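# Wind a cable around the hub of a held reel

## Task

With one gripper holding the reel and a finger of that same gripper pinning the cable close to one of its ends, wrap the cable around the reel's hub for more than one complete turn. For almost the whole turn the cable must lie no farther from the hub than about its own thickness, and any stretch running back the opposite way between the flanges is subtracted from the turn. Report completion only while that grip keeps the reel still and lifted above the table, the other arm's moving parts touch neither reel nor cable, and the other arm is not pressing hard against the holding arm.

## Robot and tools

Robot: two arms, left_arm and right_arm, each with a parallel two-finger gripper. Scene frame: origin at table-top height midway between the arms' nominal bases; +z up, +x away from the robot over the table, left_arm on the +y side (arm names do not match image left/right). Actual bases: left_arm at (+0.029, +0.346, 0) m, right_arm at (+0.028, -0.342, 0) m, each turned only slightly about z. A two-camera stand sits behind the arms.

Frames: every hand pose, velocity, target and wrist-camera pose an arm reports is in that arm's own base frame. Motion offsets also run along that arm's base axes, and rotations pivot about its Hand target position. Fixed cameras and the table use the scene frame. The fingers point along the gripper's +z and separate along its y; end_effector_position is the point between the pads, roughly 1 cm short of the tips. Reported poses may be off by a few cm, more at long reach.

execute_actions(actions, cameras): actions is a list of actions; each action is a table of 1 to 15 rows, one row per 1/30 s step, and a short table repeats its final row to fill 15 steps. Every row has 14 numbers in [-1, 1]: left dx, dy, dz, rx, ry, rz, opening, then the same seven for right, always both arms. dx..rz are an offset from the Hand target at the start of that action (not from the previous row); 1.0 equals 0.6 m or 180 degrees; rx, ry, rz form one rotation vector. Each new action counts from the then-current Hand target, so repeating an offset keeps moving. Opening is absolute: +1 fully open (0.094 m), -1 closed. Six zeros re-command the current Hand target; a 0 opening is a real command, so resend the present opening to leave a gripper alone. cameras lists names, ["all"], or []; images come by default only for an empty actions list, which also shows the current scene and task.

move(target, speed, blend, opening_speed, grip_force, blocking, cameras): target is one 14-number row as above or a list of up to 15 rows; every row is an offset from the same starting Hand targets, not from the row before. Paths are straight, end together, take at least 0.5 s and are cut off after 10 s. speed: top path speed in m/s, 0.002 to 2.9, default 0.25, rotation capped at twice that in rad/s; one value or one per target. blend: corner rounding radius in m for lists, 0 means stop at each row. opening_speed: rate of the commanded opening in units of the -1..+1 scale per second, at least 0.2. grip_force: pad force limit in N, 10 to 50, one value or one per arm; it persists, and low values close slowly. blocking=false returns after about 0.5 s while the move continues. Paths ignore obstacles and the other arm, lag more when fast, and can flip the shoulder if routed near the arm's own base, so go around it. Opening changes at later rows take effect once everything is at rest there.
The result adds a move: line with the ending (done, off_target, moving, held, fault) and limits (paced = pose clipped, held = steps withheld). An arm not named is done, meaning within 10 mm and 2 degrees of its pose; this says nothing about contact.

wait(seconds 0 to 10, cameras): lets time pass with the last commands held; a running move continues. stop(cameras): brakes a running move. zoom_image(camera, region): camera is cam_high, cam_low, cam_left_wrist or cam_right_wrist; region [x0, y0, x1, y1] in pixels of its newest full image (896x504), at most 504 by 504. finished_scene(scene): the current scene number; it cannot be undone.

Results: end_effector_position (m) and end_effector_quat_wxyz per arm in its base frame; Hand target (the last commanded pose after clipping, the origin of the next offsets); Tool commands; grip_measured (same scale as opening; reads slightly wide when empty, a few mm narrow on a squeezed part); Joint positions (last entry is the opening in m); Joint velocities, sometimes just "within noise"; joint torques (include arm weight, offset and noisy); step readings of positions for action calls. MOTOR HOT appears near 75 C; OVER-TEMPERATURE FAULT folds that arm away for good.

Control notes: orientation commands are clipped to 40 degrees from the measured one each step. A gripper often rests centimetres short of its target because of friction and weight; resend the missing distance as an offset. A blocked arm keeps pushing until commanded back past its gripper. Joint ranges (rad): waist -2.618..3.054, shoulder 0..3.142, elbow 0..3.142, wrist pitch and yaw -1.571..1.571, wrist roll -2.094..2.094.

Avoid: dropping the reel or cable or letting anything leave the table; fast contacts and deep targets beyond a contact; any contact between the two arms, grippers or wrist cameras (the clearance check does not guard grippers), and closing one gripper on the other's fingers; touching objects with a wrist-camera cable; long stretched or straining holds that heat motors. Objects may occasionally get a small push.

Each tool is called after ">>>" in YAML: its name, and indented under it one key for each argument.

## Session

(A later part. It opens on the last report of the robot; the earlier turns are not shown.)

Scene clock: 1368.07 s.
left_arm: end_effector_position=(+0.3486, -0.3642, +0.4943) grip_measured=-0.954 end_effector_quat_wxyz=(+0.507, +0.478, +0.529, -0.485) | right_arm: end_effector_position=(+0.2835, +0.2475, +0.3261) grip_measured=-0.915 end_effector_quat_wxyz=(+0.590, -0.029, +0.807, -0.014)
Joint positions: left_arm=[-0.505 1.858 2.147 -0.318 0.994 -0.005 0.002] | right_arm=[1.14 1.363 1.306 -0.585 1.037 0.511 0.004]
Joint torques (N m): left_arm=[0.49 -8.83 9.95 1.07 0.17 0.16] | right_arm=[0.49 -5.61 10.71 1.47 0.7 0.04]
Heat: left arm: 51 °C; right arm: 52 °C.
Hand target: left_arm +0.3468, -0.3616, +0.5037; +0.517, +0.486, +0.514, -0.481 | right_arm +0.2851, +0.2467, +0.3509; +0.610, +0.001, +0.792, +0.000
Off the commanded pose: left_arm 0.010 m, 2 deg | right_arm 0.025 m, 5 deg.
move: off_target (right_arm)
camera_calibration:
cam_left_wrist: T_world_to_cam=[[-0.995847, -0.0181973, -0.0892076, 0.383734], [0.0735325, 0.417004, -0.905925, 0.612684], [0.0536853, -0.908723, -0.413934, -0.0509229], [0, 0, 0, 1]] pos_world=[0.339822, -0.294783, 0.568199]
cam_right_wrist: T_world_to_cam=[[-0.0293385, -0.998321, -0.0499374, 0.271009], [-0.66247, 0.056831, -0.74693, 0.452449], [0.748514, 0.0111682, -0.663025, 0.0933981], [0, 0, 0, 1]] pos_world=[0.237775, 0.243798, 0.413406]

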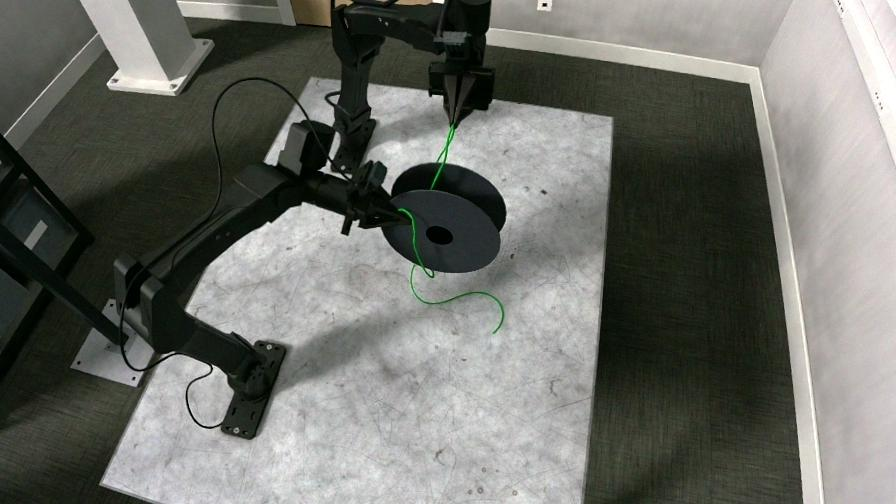

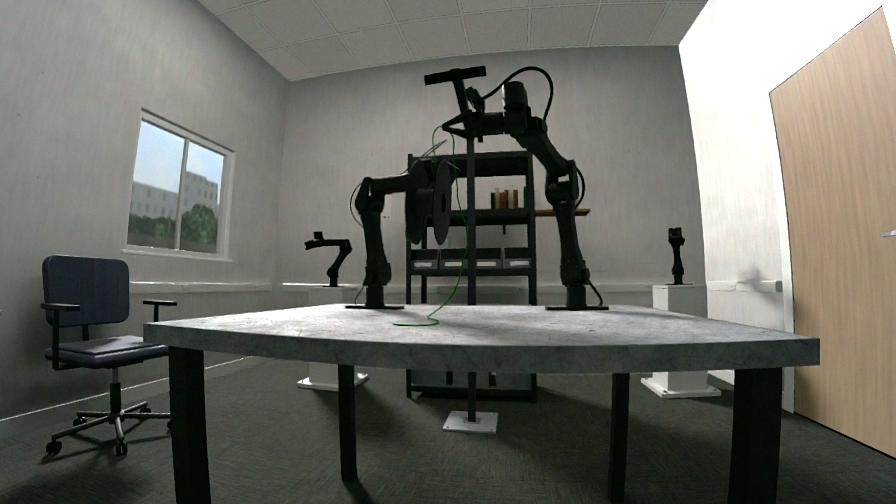

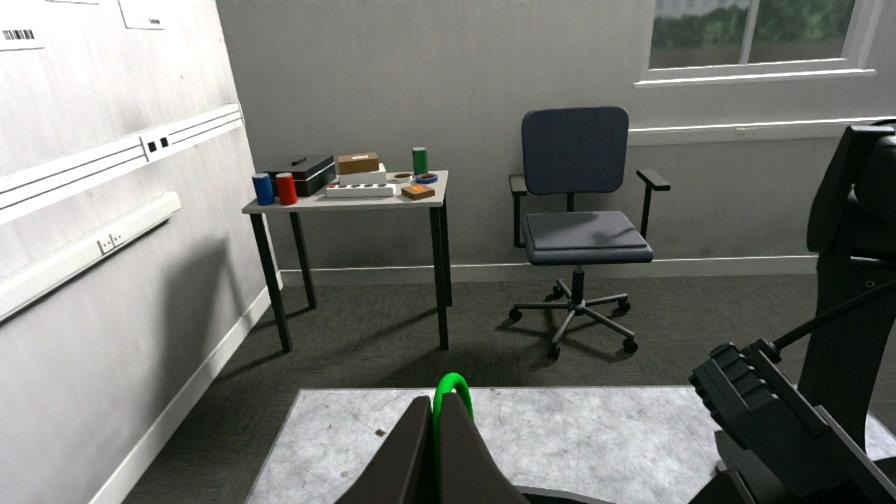

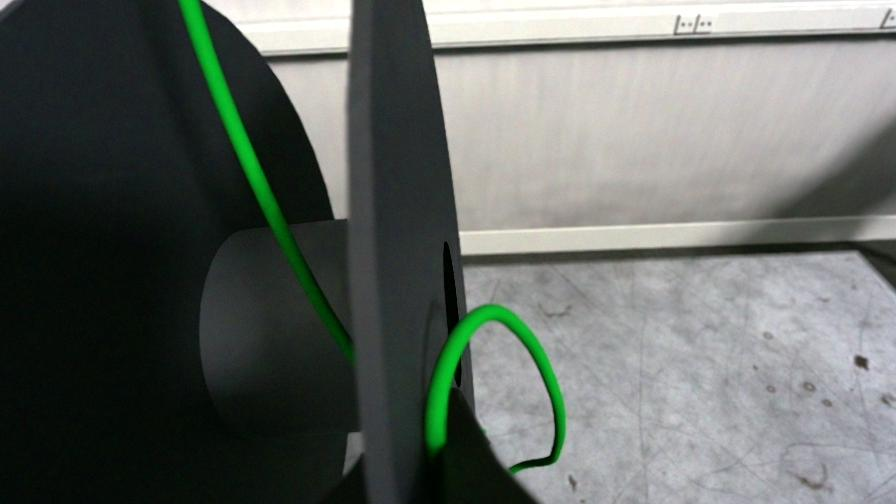

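>>> move:
  target:
    - [0.16,-0.04,-0.1,0,0,0,-1, 0,0,0,0,0,0,-1]
    - [0.225,-0.077,-0.27,0,0,0,-1, 0,0,0,0,0,0,-1]
  speed: 0.15
  blend: [0.03,0]
  cameras: ["cam_left_wrist","cam_high","cam_right_wrist","cam_low"]

Scene clock: 1384.27 s.
left_arm: end_effector_position=(+0.4819, -0.4089, +0.3391) grip_measured=-0.954 end_effector_quat_wxyz=(+0.510, +0.483, +0.524, -0.482) | right_arm: end_effector_position=(+0.2834, +0.2475, +0.3260) grip_measured=-0.915 end_effector_quat_wxyz=(+0.590, -0.029, +0.807, -0.015)
Joint positions: left_arm=[-0.456 2.332 2.228 0.073 1.046 0.014 0.002] | right_arm=[1.14 1.363 1.306 -0.585 1.037 0.511 0.004]
Joint torques (N m): left_arm=[0.27 -13.7 7.49 1.29 0.12 0.03] | right_arm=[0.49 -5.59 10.73 1.48 0.69 0.05]
Heat: left arm: 50 °C; right arm: 54 °C.
Hand target: left_arm +0.4819, -0.4077, +0.3417; +0.517, +0.486, +0.514, -0.481 | right_arm +0.2851, +0.2467, +0.3509; +0.610, +0.001, +0.792, +0.001
Off the commanded pose: left_arm 0.003 m, 1 deg | right_arm 0.025 m, 5 deg.
move: off_target (right_arm)
camera_calibration:
cam_left_wrist: T_world_to_cam=[[-0.994268, -0.0151699, -0.105838, 0.507927], [0.0898657, 0.417766, -0.904099, 0.47264], [0.0579306, -0.908428, -0.414008, -0.164837], [0, 0, 0, 1]] pos_world=[0.47209, -0.33949, 0.412827]
cam_right_wrist: T_world_to_cam=[[-0.0292975, -0.998341, -0.0495749, 0.270849], [-0.662576, 0.056531, -0.746858, 0.452443], [0.748421, 0.0109661, -0.663133, 0.0934474], [0, 0, 0, 1]] pos_world=[0.237775, 0.243797, 0.413306]

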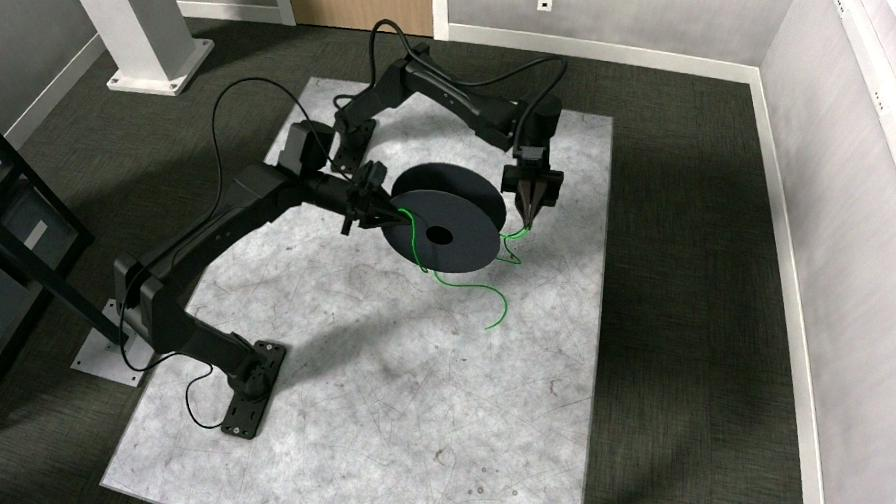

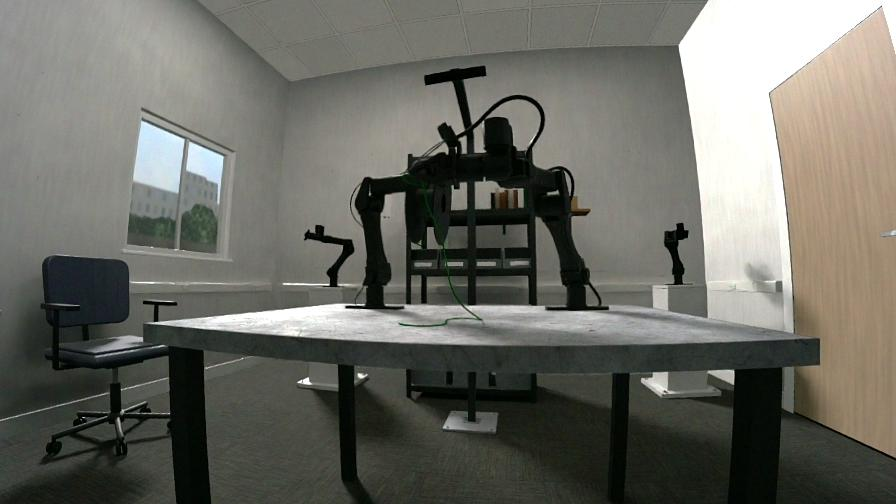

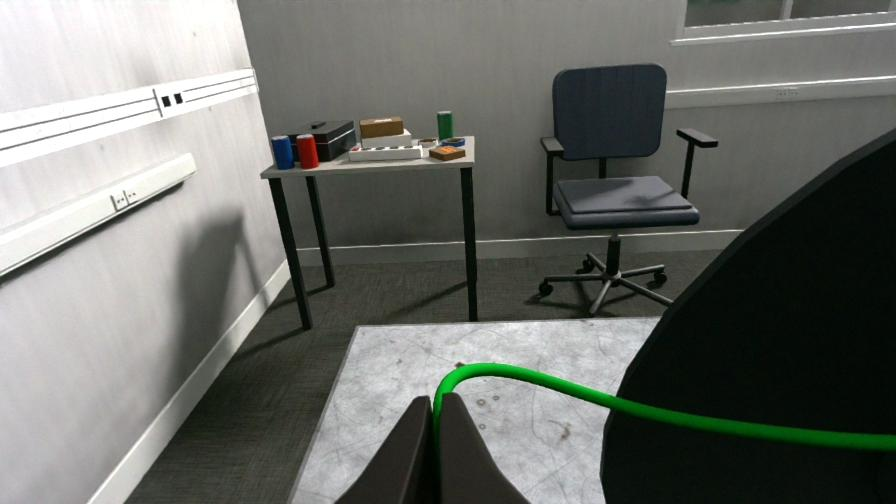

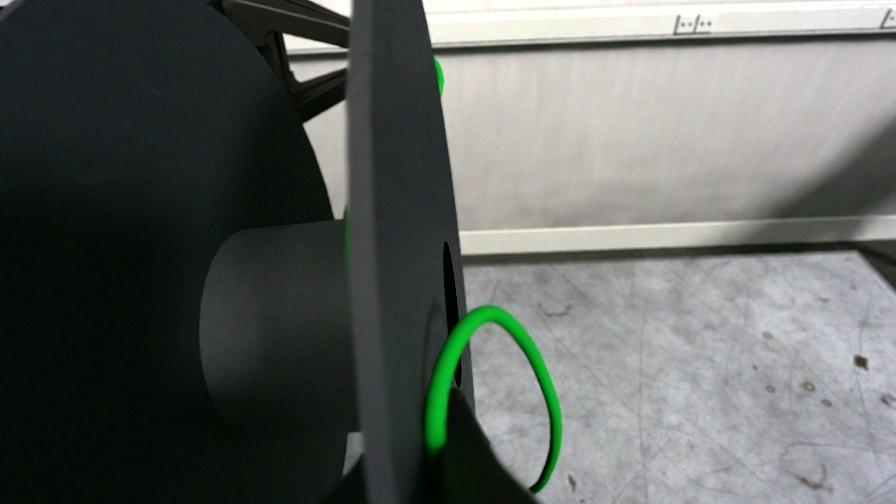

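>>> move:
  target:
    - [0.05,0.0,-0.1,0,0,0,-1, 0,0,0,0,0,0,-1]
    - [0.03,0.0,-0.3,0,0,0,-1, 0,0,0,0,0,0,-1]
  speed: 0.15
  blend: [0.03,0]
  cameras: ["cam_left_wrist","cam_high","cam_right_wrist","cam_low"]

Scene clock: 1397.03 s.
left_arm: end_effector_position=(+0.4984, -0.4078, +0.1634) grip_measured=-0.954 end_effector_quat_wxyz=(+0.510, +0.486, +0.519, -0.485) | right_arm: end_effector_position=(+0.2832, +0.2470, +0.3253) grip_measured=-0.915 end_effector_quat_wxyz=(+0.589, -0.031, +0.808, -0.016)
Joint positions: left_arm=[-0.439 2.538 1.883 0.632 1.075 0.013 0.002] | right_arm=[1.14 1.363 1.306 -0.591 1.037 0.511 0.004]
Joint torques (N m): left_arm=[-0.02 -13.85 7.17 1.26 -0.08 0.05] | right_arm=[0.51 -5.64 10.76 1.51 0.69 0.05]
Heat: left arm: 49 °C; right arm: 55 °C.
Hand target: left_arm +0.4998, -0.4078, +0.1617; +0.517, +0.487, +0.514, -0.481 | right_arm +0.2851, +0.2467, +0.3509; +0.610, +0.001, +0.792, +0.000
Off the commanded pose: left_arm 0.002 m, 1 deg | right_arm 0.026 m, 5 deg.
move: off_target (right_arm)
camera_calibration:
cam_left_wrist: T_world_to_cam=[[-0.993713, -0.00391339, -0.111888, 0.510996], [0.100312, 0.412678, -0.905337, 0.304855], [0.0497166, -0.910869, -0.409691, -0.235152], [0, 0, 0, 1]] pos_world=[0.488894, -0.338, 0.236831]
cam_right_wrist: T_world_to_cam=[[-0.0294354, -0.998567, -0.0446986, 0.268791], [-0.664197, 0.0529577, -0.745679, 0.452773], [0.746978, 0.00773933, -0.664804, 0.0950095], [0, 0, 0, 1]] pos_world=[0.237672, 0.243692, 0.412801]

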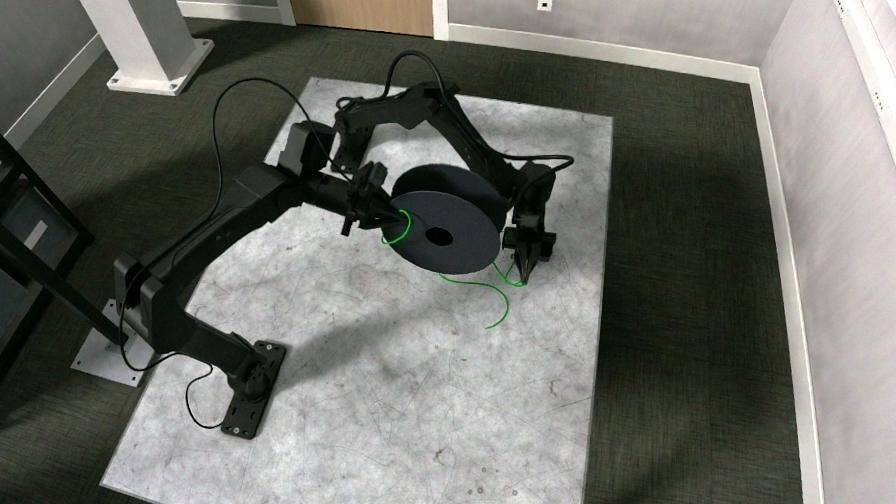

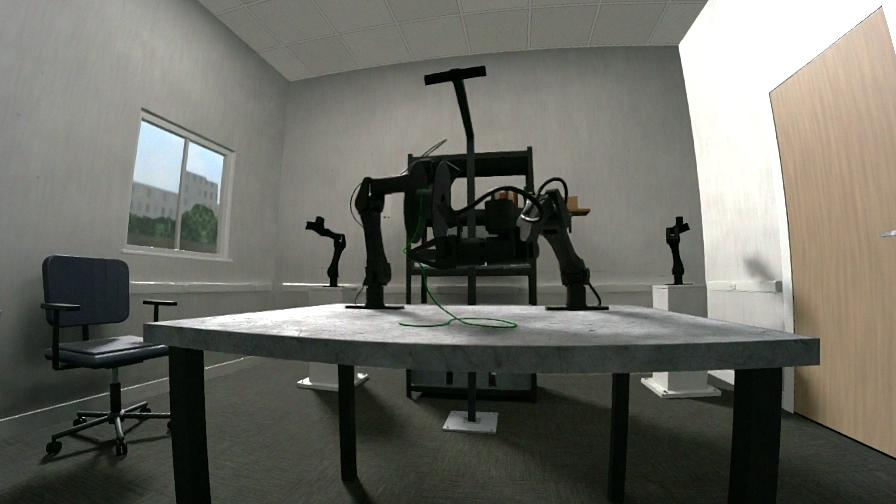

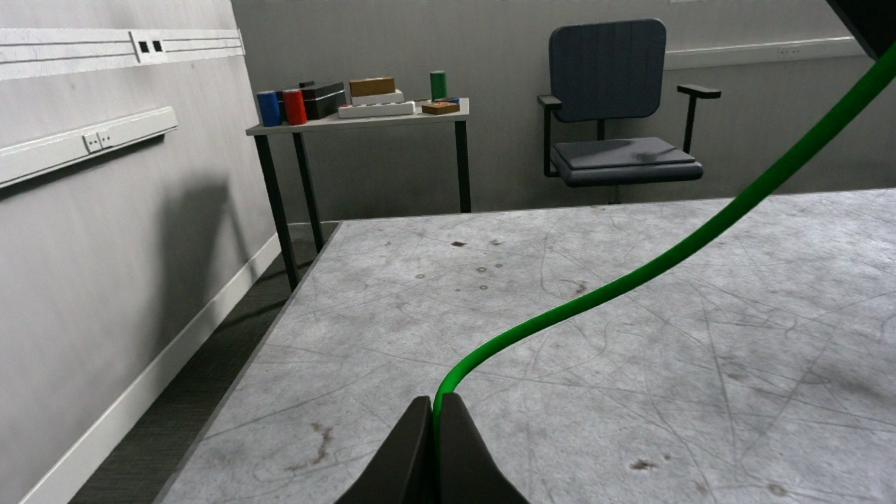

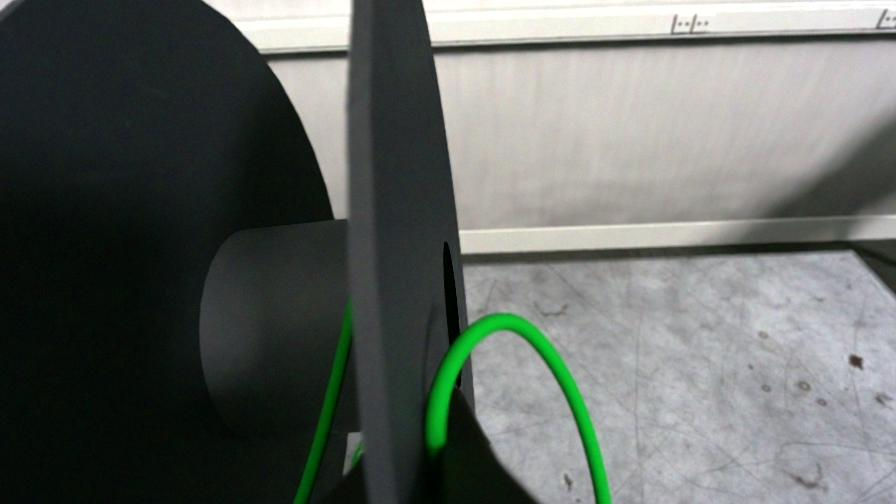

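>>> move:
  target:
    - [0,0,0,0,0,0,-0.4, 0,0,0,0,0,0,-1]
    - [0,0.25,0.0,0,0,0,-0.4, 0,0,0.0,0,0,0,-1]
  speed: 0.3
  cameras: ["cam_left_wrist","cam_high","cam_right_wrist","cam_low"]

Scene clock: 1411.83 s.
left_arm: end_effector_position=(+0.5051, -0.2563, +0.1394) grip_measured=-0.402 end_effector_quat_wxyz=(+0.502, +0.471, +0.536, -0.489) | right_arm: end_effector_position=(+0.2832, +0.2470, +0.3253) grip_measured=-0.915 end_effector_quat_wxyz=(+0.589, -0.031, +0.808, -0.016)
Joint positions: left_arm=[-0.157 2.427 1.581 0.772 1.335 0.022 0.028] | right_arm=[1.14 1.363 1.306 -0.591 1.037 0.511 0.004]
Joint torques (N m): left_arm=[-0.34 -16.83 6.16 1.13 0.17 0.04] | right_arm=[0.49 -5.63 10.74 1.52 0.7 0.06]
Heat: left arm: 52 °C; right arm: 56 °C.
Hand target: left_arm +0.4999, -0.2577, +0.1618; +0.517, +0.487, +0.514, -0.481 | right_arm +0.2851, +0.2467, +0.3509; +0.610, +0.001, +0.792, +0.000
Off the commanded pose: left_arm 0.023 m, 4 deg | right_arm 0.026 m, 5 deg.
move: off_target (left_arm, right_arm)
camera_calibration:
cam_left_wrist: T_world_to_cam=[[-0.997397, -0.0249517, -0.0676559, 0.505841], [0.0510789, 0.417801, -0.907101, 0.246305], [0.0509005, -0.908196, -0.415439, -0.106352], [0, 0, 0, 1]] pos_world=[0.497357, -0.186873, 0.213464]
cam_right_wrist: T_world_to_cam=[[-0.0294354, -0.998567, -0.0446986, 0.268791], [-0.664197, 0.0529577, -0.745679, 0.452773], [0.746978, 0.00773933, -0.664804, 0.0950095], [0, 0, 0, 1]] pos_world=[0.237672, 0.243692, 0.412801]

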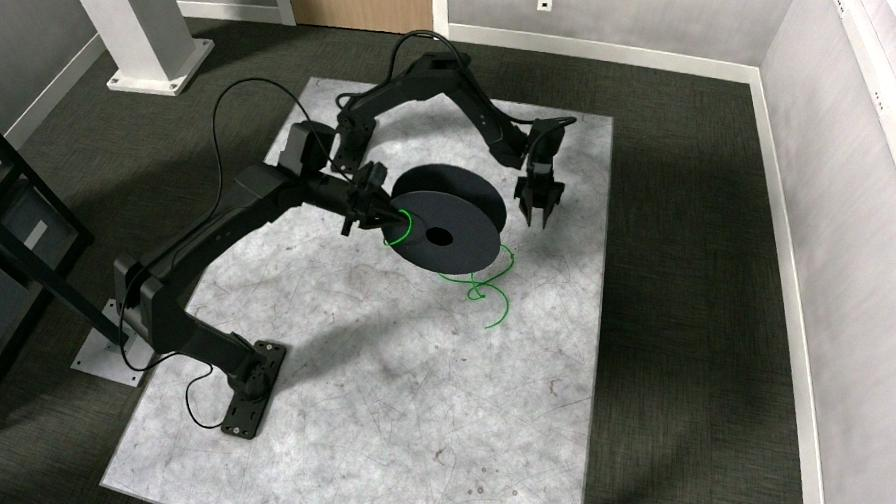

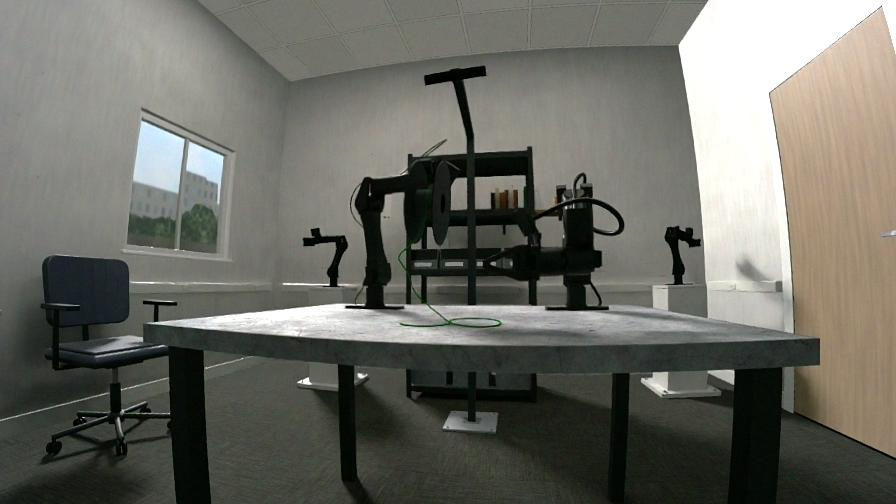

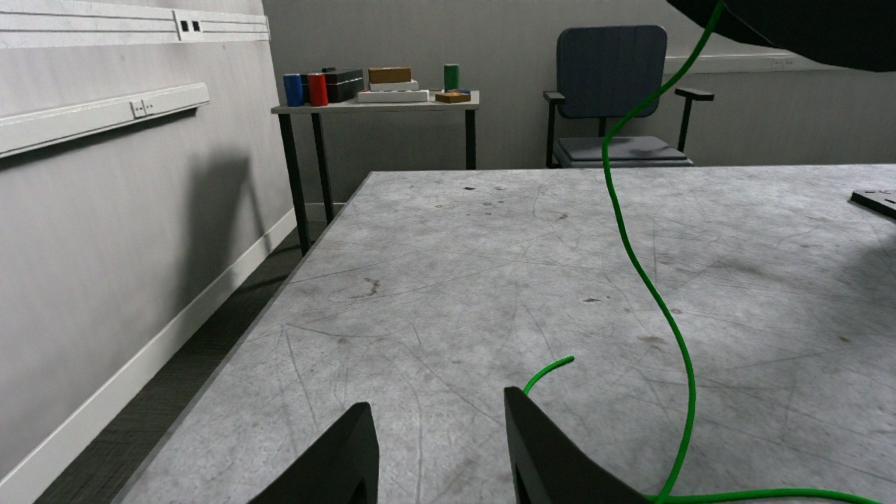

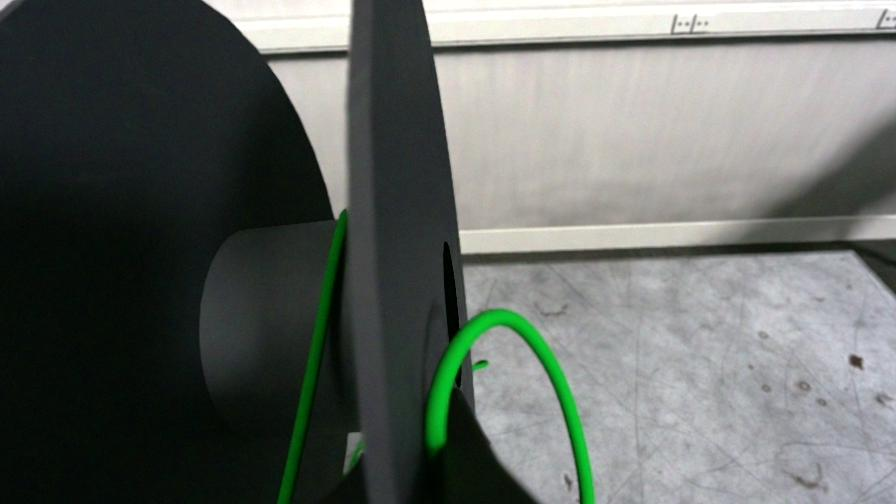

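>>> move:
  target: [0,0.05,0.0,0,0,0,-0.4, 0,0,0.15,0,0,0,-1]
  speed: 0.1
  cameras: ["cam_left_wrist","cam_high","cam_right_wrist","cam_low"]

Scene clock: 1420.57 s.
left_arm: end_effector_position=(+0.5031, -0.2310, +0.1370) grip_measured=-0.402 end_effector_quat_wxyz=(+0.498, +0.469, +0.536, -0.495) | right_arm: end_effector_position=(+0.2853, +0.2514, +0.4182) grip_measured=-0.915 end_effector_quat_wxyz=(+0.590, -0.030, +0.806, -0.015)
Joint positions: left_arm=[-0.106 2.421 1.558 0.778 1.395 0.022 0.028] | right_arm=[1.14 1.506 1.819 -0.951 1.038 0.505 0.004]
Joint torques (N m): left_arm=[0.47 -17.32 6.09 1.06 0.18 0.11] | right_arm=[0.51 -6.22 9.73 1.47 0.67 0.07]
Heat: left arm: 51 °C; right arm: 56 °C.
Hand target: left_arm +0.4999, -0.2278, +0.1618; +0.517, +0.487, +0.514, -0.481 | right_arm +0.2851, +0.2467, +0.4409; +0.610, +0.000, +0.792, +0.000
Off the commanded pose: left_arm 0.025 m, 4 deg | right_arm 0.023 m, 5 deg.
move: off_target (left_arm, right_arm)
camera_calibration:
cam_left_wrist: T_world_to_cam=[[-0.998277, -0.0162589, -0.0563772, 0.505305], [0.0445933, 0.414229, -0.90908, 0.236452], [0.0381337, -0.910028, -0.41279, -0.0787353], [0, 0, 0, 1]] pos_world=[0.496893, -0.161381, 0.21094]
cam_right_wrist: T_world_to_cam=[[-0.0282199, -0.998476, -0.0474363, 0.278149], [-0.661188, 0.0542359, -0.748257, 0.523069], [0.749689, 0.0102486, -0.661711, 0.152358], [0, 0, 0, 1]] pos_world=[0.239475, 0.247794, 0.505401]

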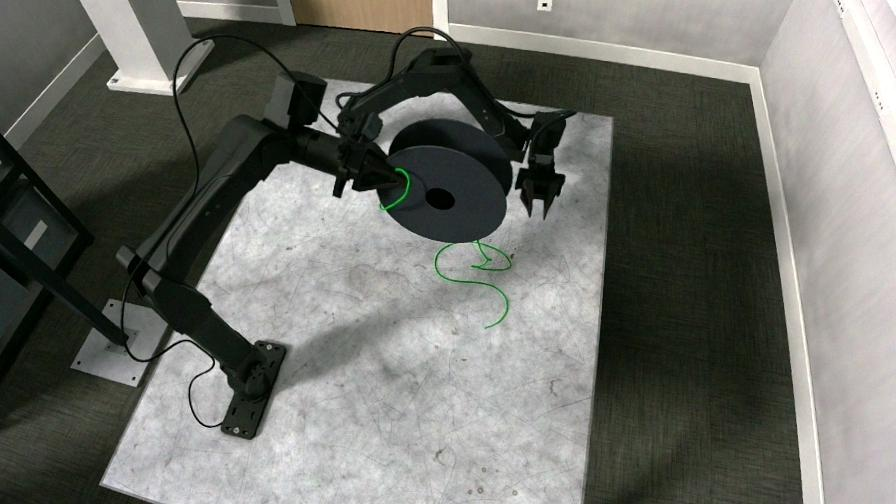

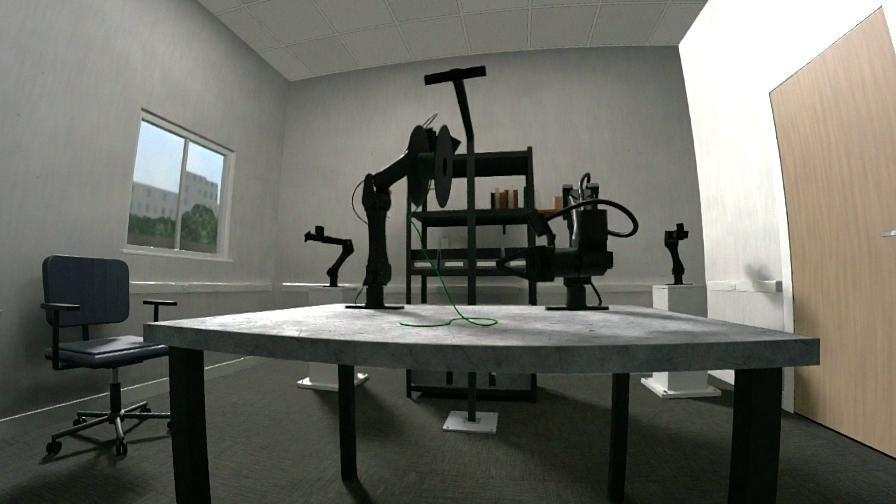

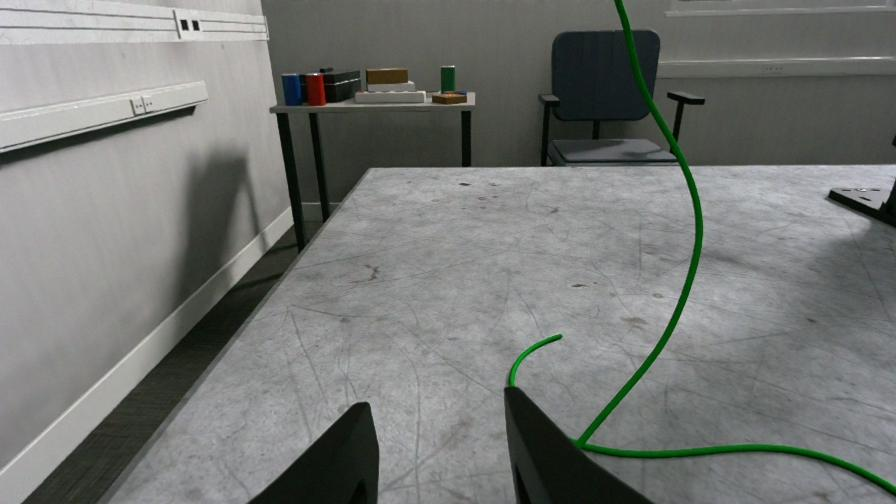

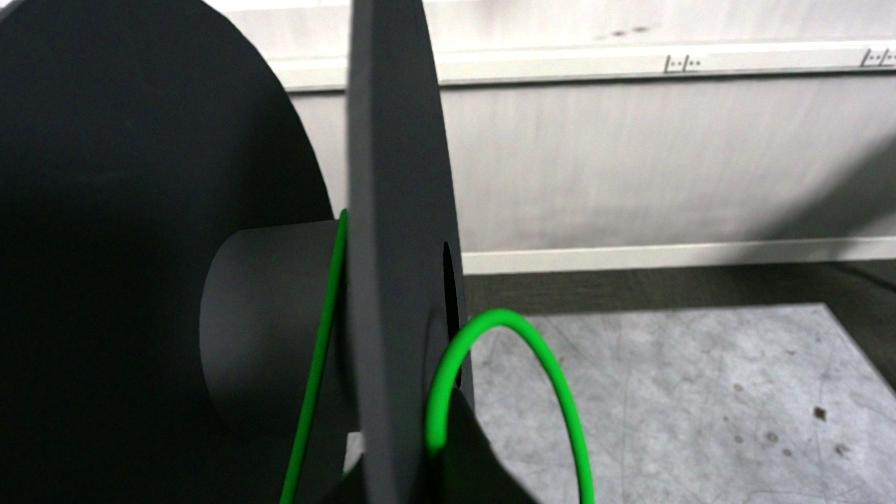

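>>> move:
  target:
    - [-0.165,-0.08,-0.14,0.14,0,0,-0.2, 0,0,0,0,0,0,-1]
    - [-0.165,-0.25,-0.18,0.14,0,0,-0.2, 0,0,0,0,0,0,-1]
  speed: [0.2,0.12]
  cameras: ["cam_left_wrist","cam_high"]

Scene clock: 1438.00 s.
left_arm: end_effector_position=(+0.3933, -0.3724, +0.0470) grip_measured=-0.202 end_effector_quat_wxyz=(+0.383, +0.586, +0.619, -0.357) | right_arm: end_effector_position=(+0.2853, +0.2513, +0.4180) grip_measured=-0.915 end_effector_quat_wxyz=(+0.590, -0.030, +0.807, -0.015)
Joint positions: left_arm=[-0.507 2.238 1.364 0.121 0.85 0.623 0.037] | right_arm=[1.14 1.506 1.819 -0.953 1.038 0.506 0.004]
Joint torques (N m): left_arm=[-0.05 -10.84 9.21 1.13 0.43 -0.01] | right_arm=[0.46 -6.23 9.7 1.47 0.69 0.07]
Heat: left arm: 53 °C; right arm: 52 °C.
Hand target: left_arm +0.4008, -0.3778, +0.0537; +0.399, +0.588, +0.607, -0.357 | right_arm +0.2851, +0.2467, +0.4409; +0.610, +0.001, +0.792, +0.001
Off the commanded pose: left_arm 0.011 m, 2 deg | right_arm 0.023 m, 5 deg.
move: off_target (left_arm, right_arm)
camera_calibration:
cam_left_wrist: T_world_to_cam=[[-0.995011, 0.0415713, -0.0906959, 0.410178], [0.0896863, 0.770933, -0.630571, 0.320031], [0.0437068, -0.635559, -0.770815, -0.123365], [0, 0, 0, 1]] pos_world=[0.384821, -0.342179, 0.143912]
Images, in order (width x height): cam_high 896x504, cam_left_wrist 896x504.

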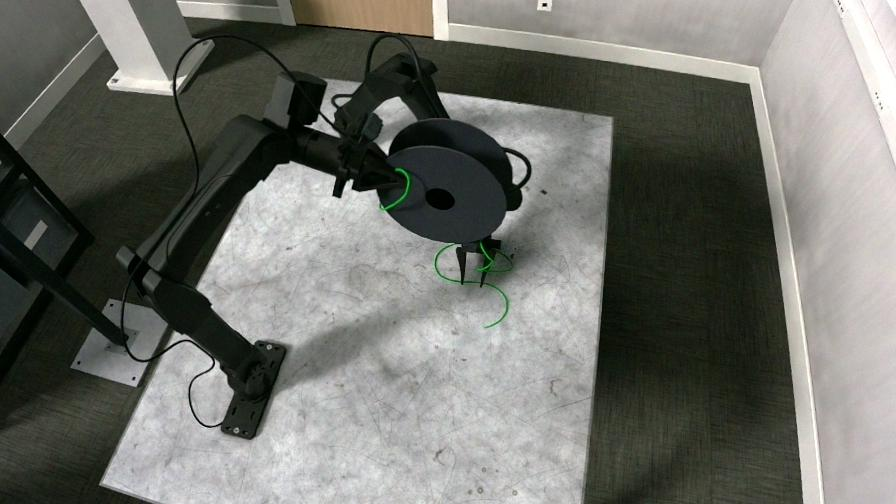

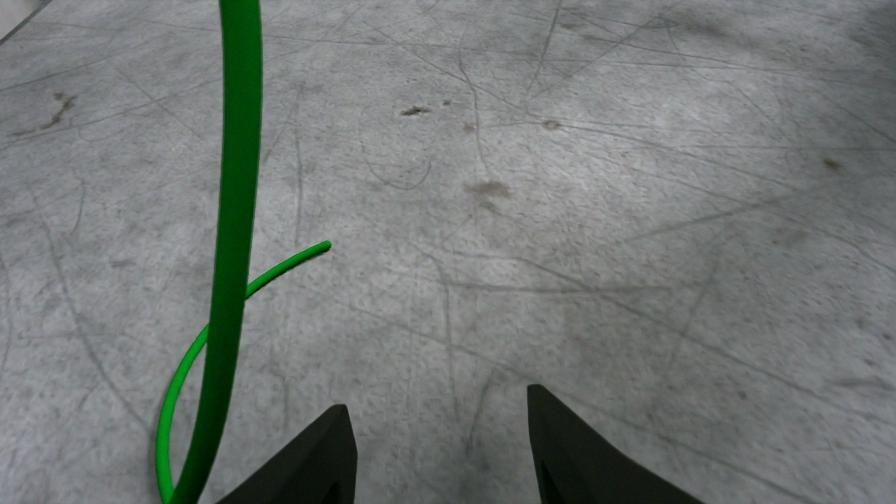

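>>> move:
  target:
    - [0.0,0.12,0.0,0,0,0,-0.2, 0,0,0,0,0,0,-1]
    - [0.058,0.12,0,0,0,0,-0.2, 0,0,0,0,0,0,-1]
    - [0.058,0.05,0,0,0,0,-0.2, 0,0,0,0,0,0,-1]
  speed: [0.15,0.12,0.12]
  blend: [0.01,0.01,0]
  cameras: ["cam_left_wrist","cam_high"]

Scene clock: 1448.93 s.
left_arm: end_effector_position=(+0.4282, -0.3454, +0.0477) grip_measured=-0.202 end_effector_quat_wxyz=(+0.387, +0.587, +0.616, -0.356) | right_arm: end_effector_position=(+0.2853, +0.2513, +0.4180) grip_measured=-0.915 end_effector_quat_wxyz=(+0.590, -0.030, +0.807, -0.015)
Joint positions: left_arm=[-0.418 2.301 1.494 -0.015 0.914 0.723 0.037] | right_arm=[1.14 1.506 1.819 -0.953 1.038 0.506 0.004]
Joint torques (N m): left_arm=[0.39 -11.59 9.28 0.97 0.5 -0.04] | right_arm=[0.51 -6.23 9.77 1.47 0.68 0.08]
Heat: left arm: 52 °C; right arm: 51 °C.
Hand target: left_arm +0.4356, -0.3478, +0.0538; +0.399, +0.588, +0.607, -0.357 | right_arm +0.2851, +0.2467, +0.4409; +0.610, +0.001, +0.792, +0.001
Off the commanded pose: left_arm 0.010 m, 2 deg | right_arm 0.023 m, 5 deg.
move: off_target (right_arm)
camera_calibration:
cam_left_wrist: T_world_to_cam=[[-0.994193, 0.0429293, -0.0986817, 0.444334], [0.0960302, 0.767784, -0.633472, 0.292927], [0.0485717, -0.639269, -0.767447, -0.110738], [0, 0, 0, 1]] pos_world=[0.419002, -0.31477, 0.144423]
Images, in order (width x height): cam_high 896x504, cam_left_wrist 896x504.

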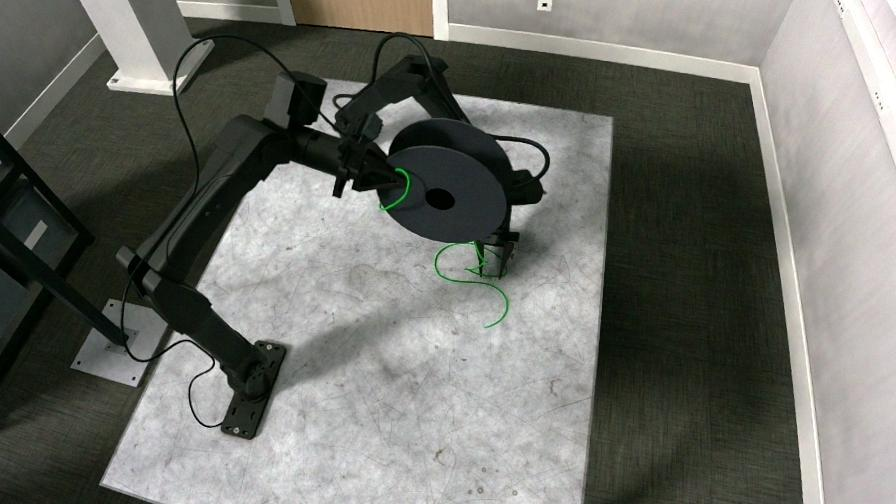

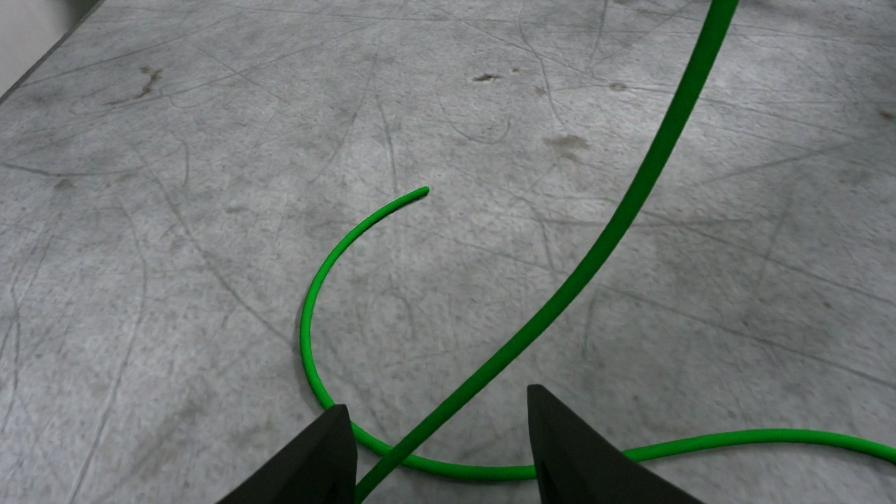

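>>> move:
  target:
    - [0.0,-0.02,0.0,0,0,0,-0.2, 0,0,0,0,0,0,-1]
    - [0.0,-0.02,0.0,0,0,0,-1, 0,0,0,0,0,0,-1]
  speed: 0.12
  cameras: ["cam_left_wrist","cam_high"]

Scene clock: 1455.57 s.
left_arm: end_effector_position=(+0.4306, -0.3525, +0.0478) grip_measured=-0.957 end_effector_quat_wxyz=(+0.386, +0.583, +0.620, -0.355) | right_arm: end_effector_position=(+0.2853, +0.2513, +0.4180) grip_measured=-0.915 end_effector_quat_wxyz=(+0.590, -0.030, +0.807, -0.015)
Joint positions: left_arm=[-0.432 2.312 1.515 -0.011 0.898 0.696 0.002] | right_arm=[1.14 1.506 1.819 -0.953 1.038 0.506 0.004]
Joint torques (N m): left_arm=[-0.51 -11.49 9.57 1.05 0.45 -0.02] | right_arm=[0.51 -6.26 9.72 1.48 0.68 0.07]
Heat: left arm: 52 °C; right arm: 50 °C.
Hand target: left_arm +0.4358, -0.3597, +0.0538; +0.399, +0.588, +0.607, -0.357 | right_arm +0.2851, +0.2467, +0.4409; +0.610, +0.001, +0.792, +0.001
Off the commanded pose: left_arm 0.011 m, 2 deg | right_arm 0.023 m, 5 deg.
move: off_target (left_arm, right_arm); target 2's new opening was sent with left_arm's hand 0.011 m and 2 deg from that target
camera_calibration:
cam_left_wrist: T_world_to_cam=[[-0.995171, 0.0335982, -0.0922311, 0.443847], [0.0845448, 0.770795, -0.631448, 0.304139], [0.0498758, -0.636196, -0.769913, -0.11478], [0, 0, 0, 1]] pos_world=[0.421715, -0.322363, 0.144614]
Images, in order (width x height): cam_high 896x504, cam_left_wrist 896x504.

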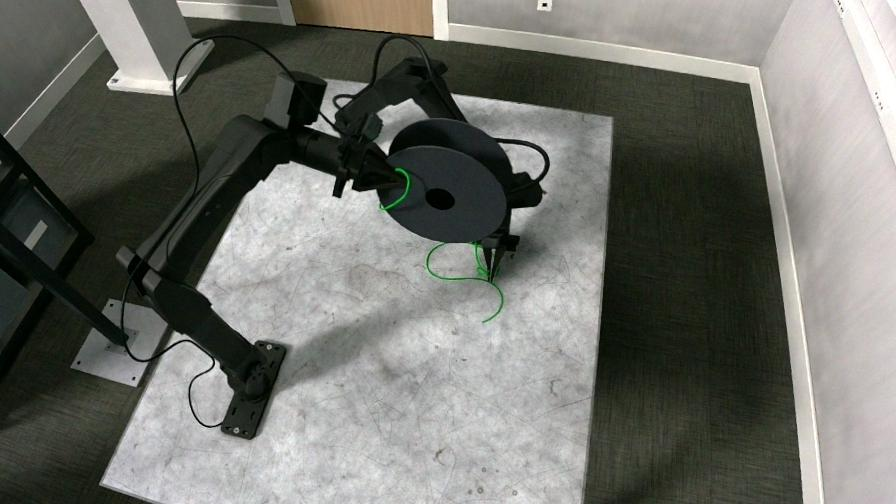

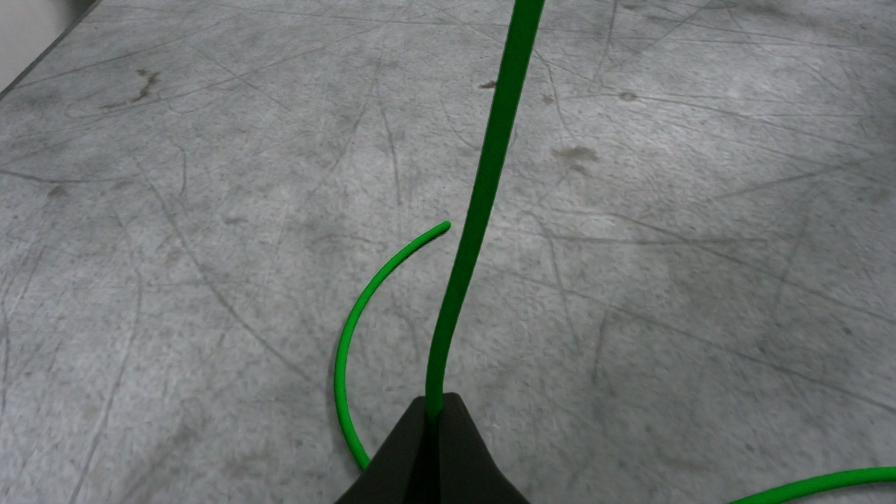

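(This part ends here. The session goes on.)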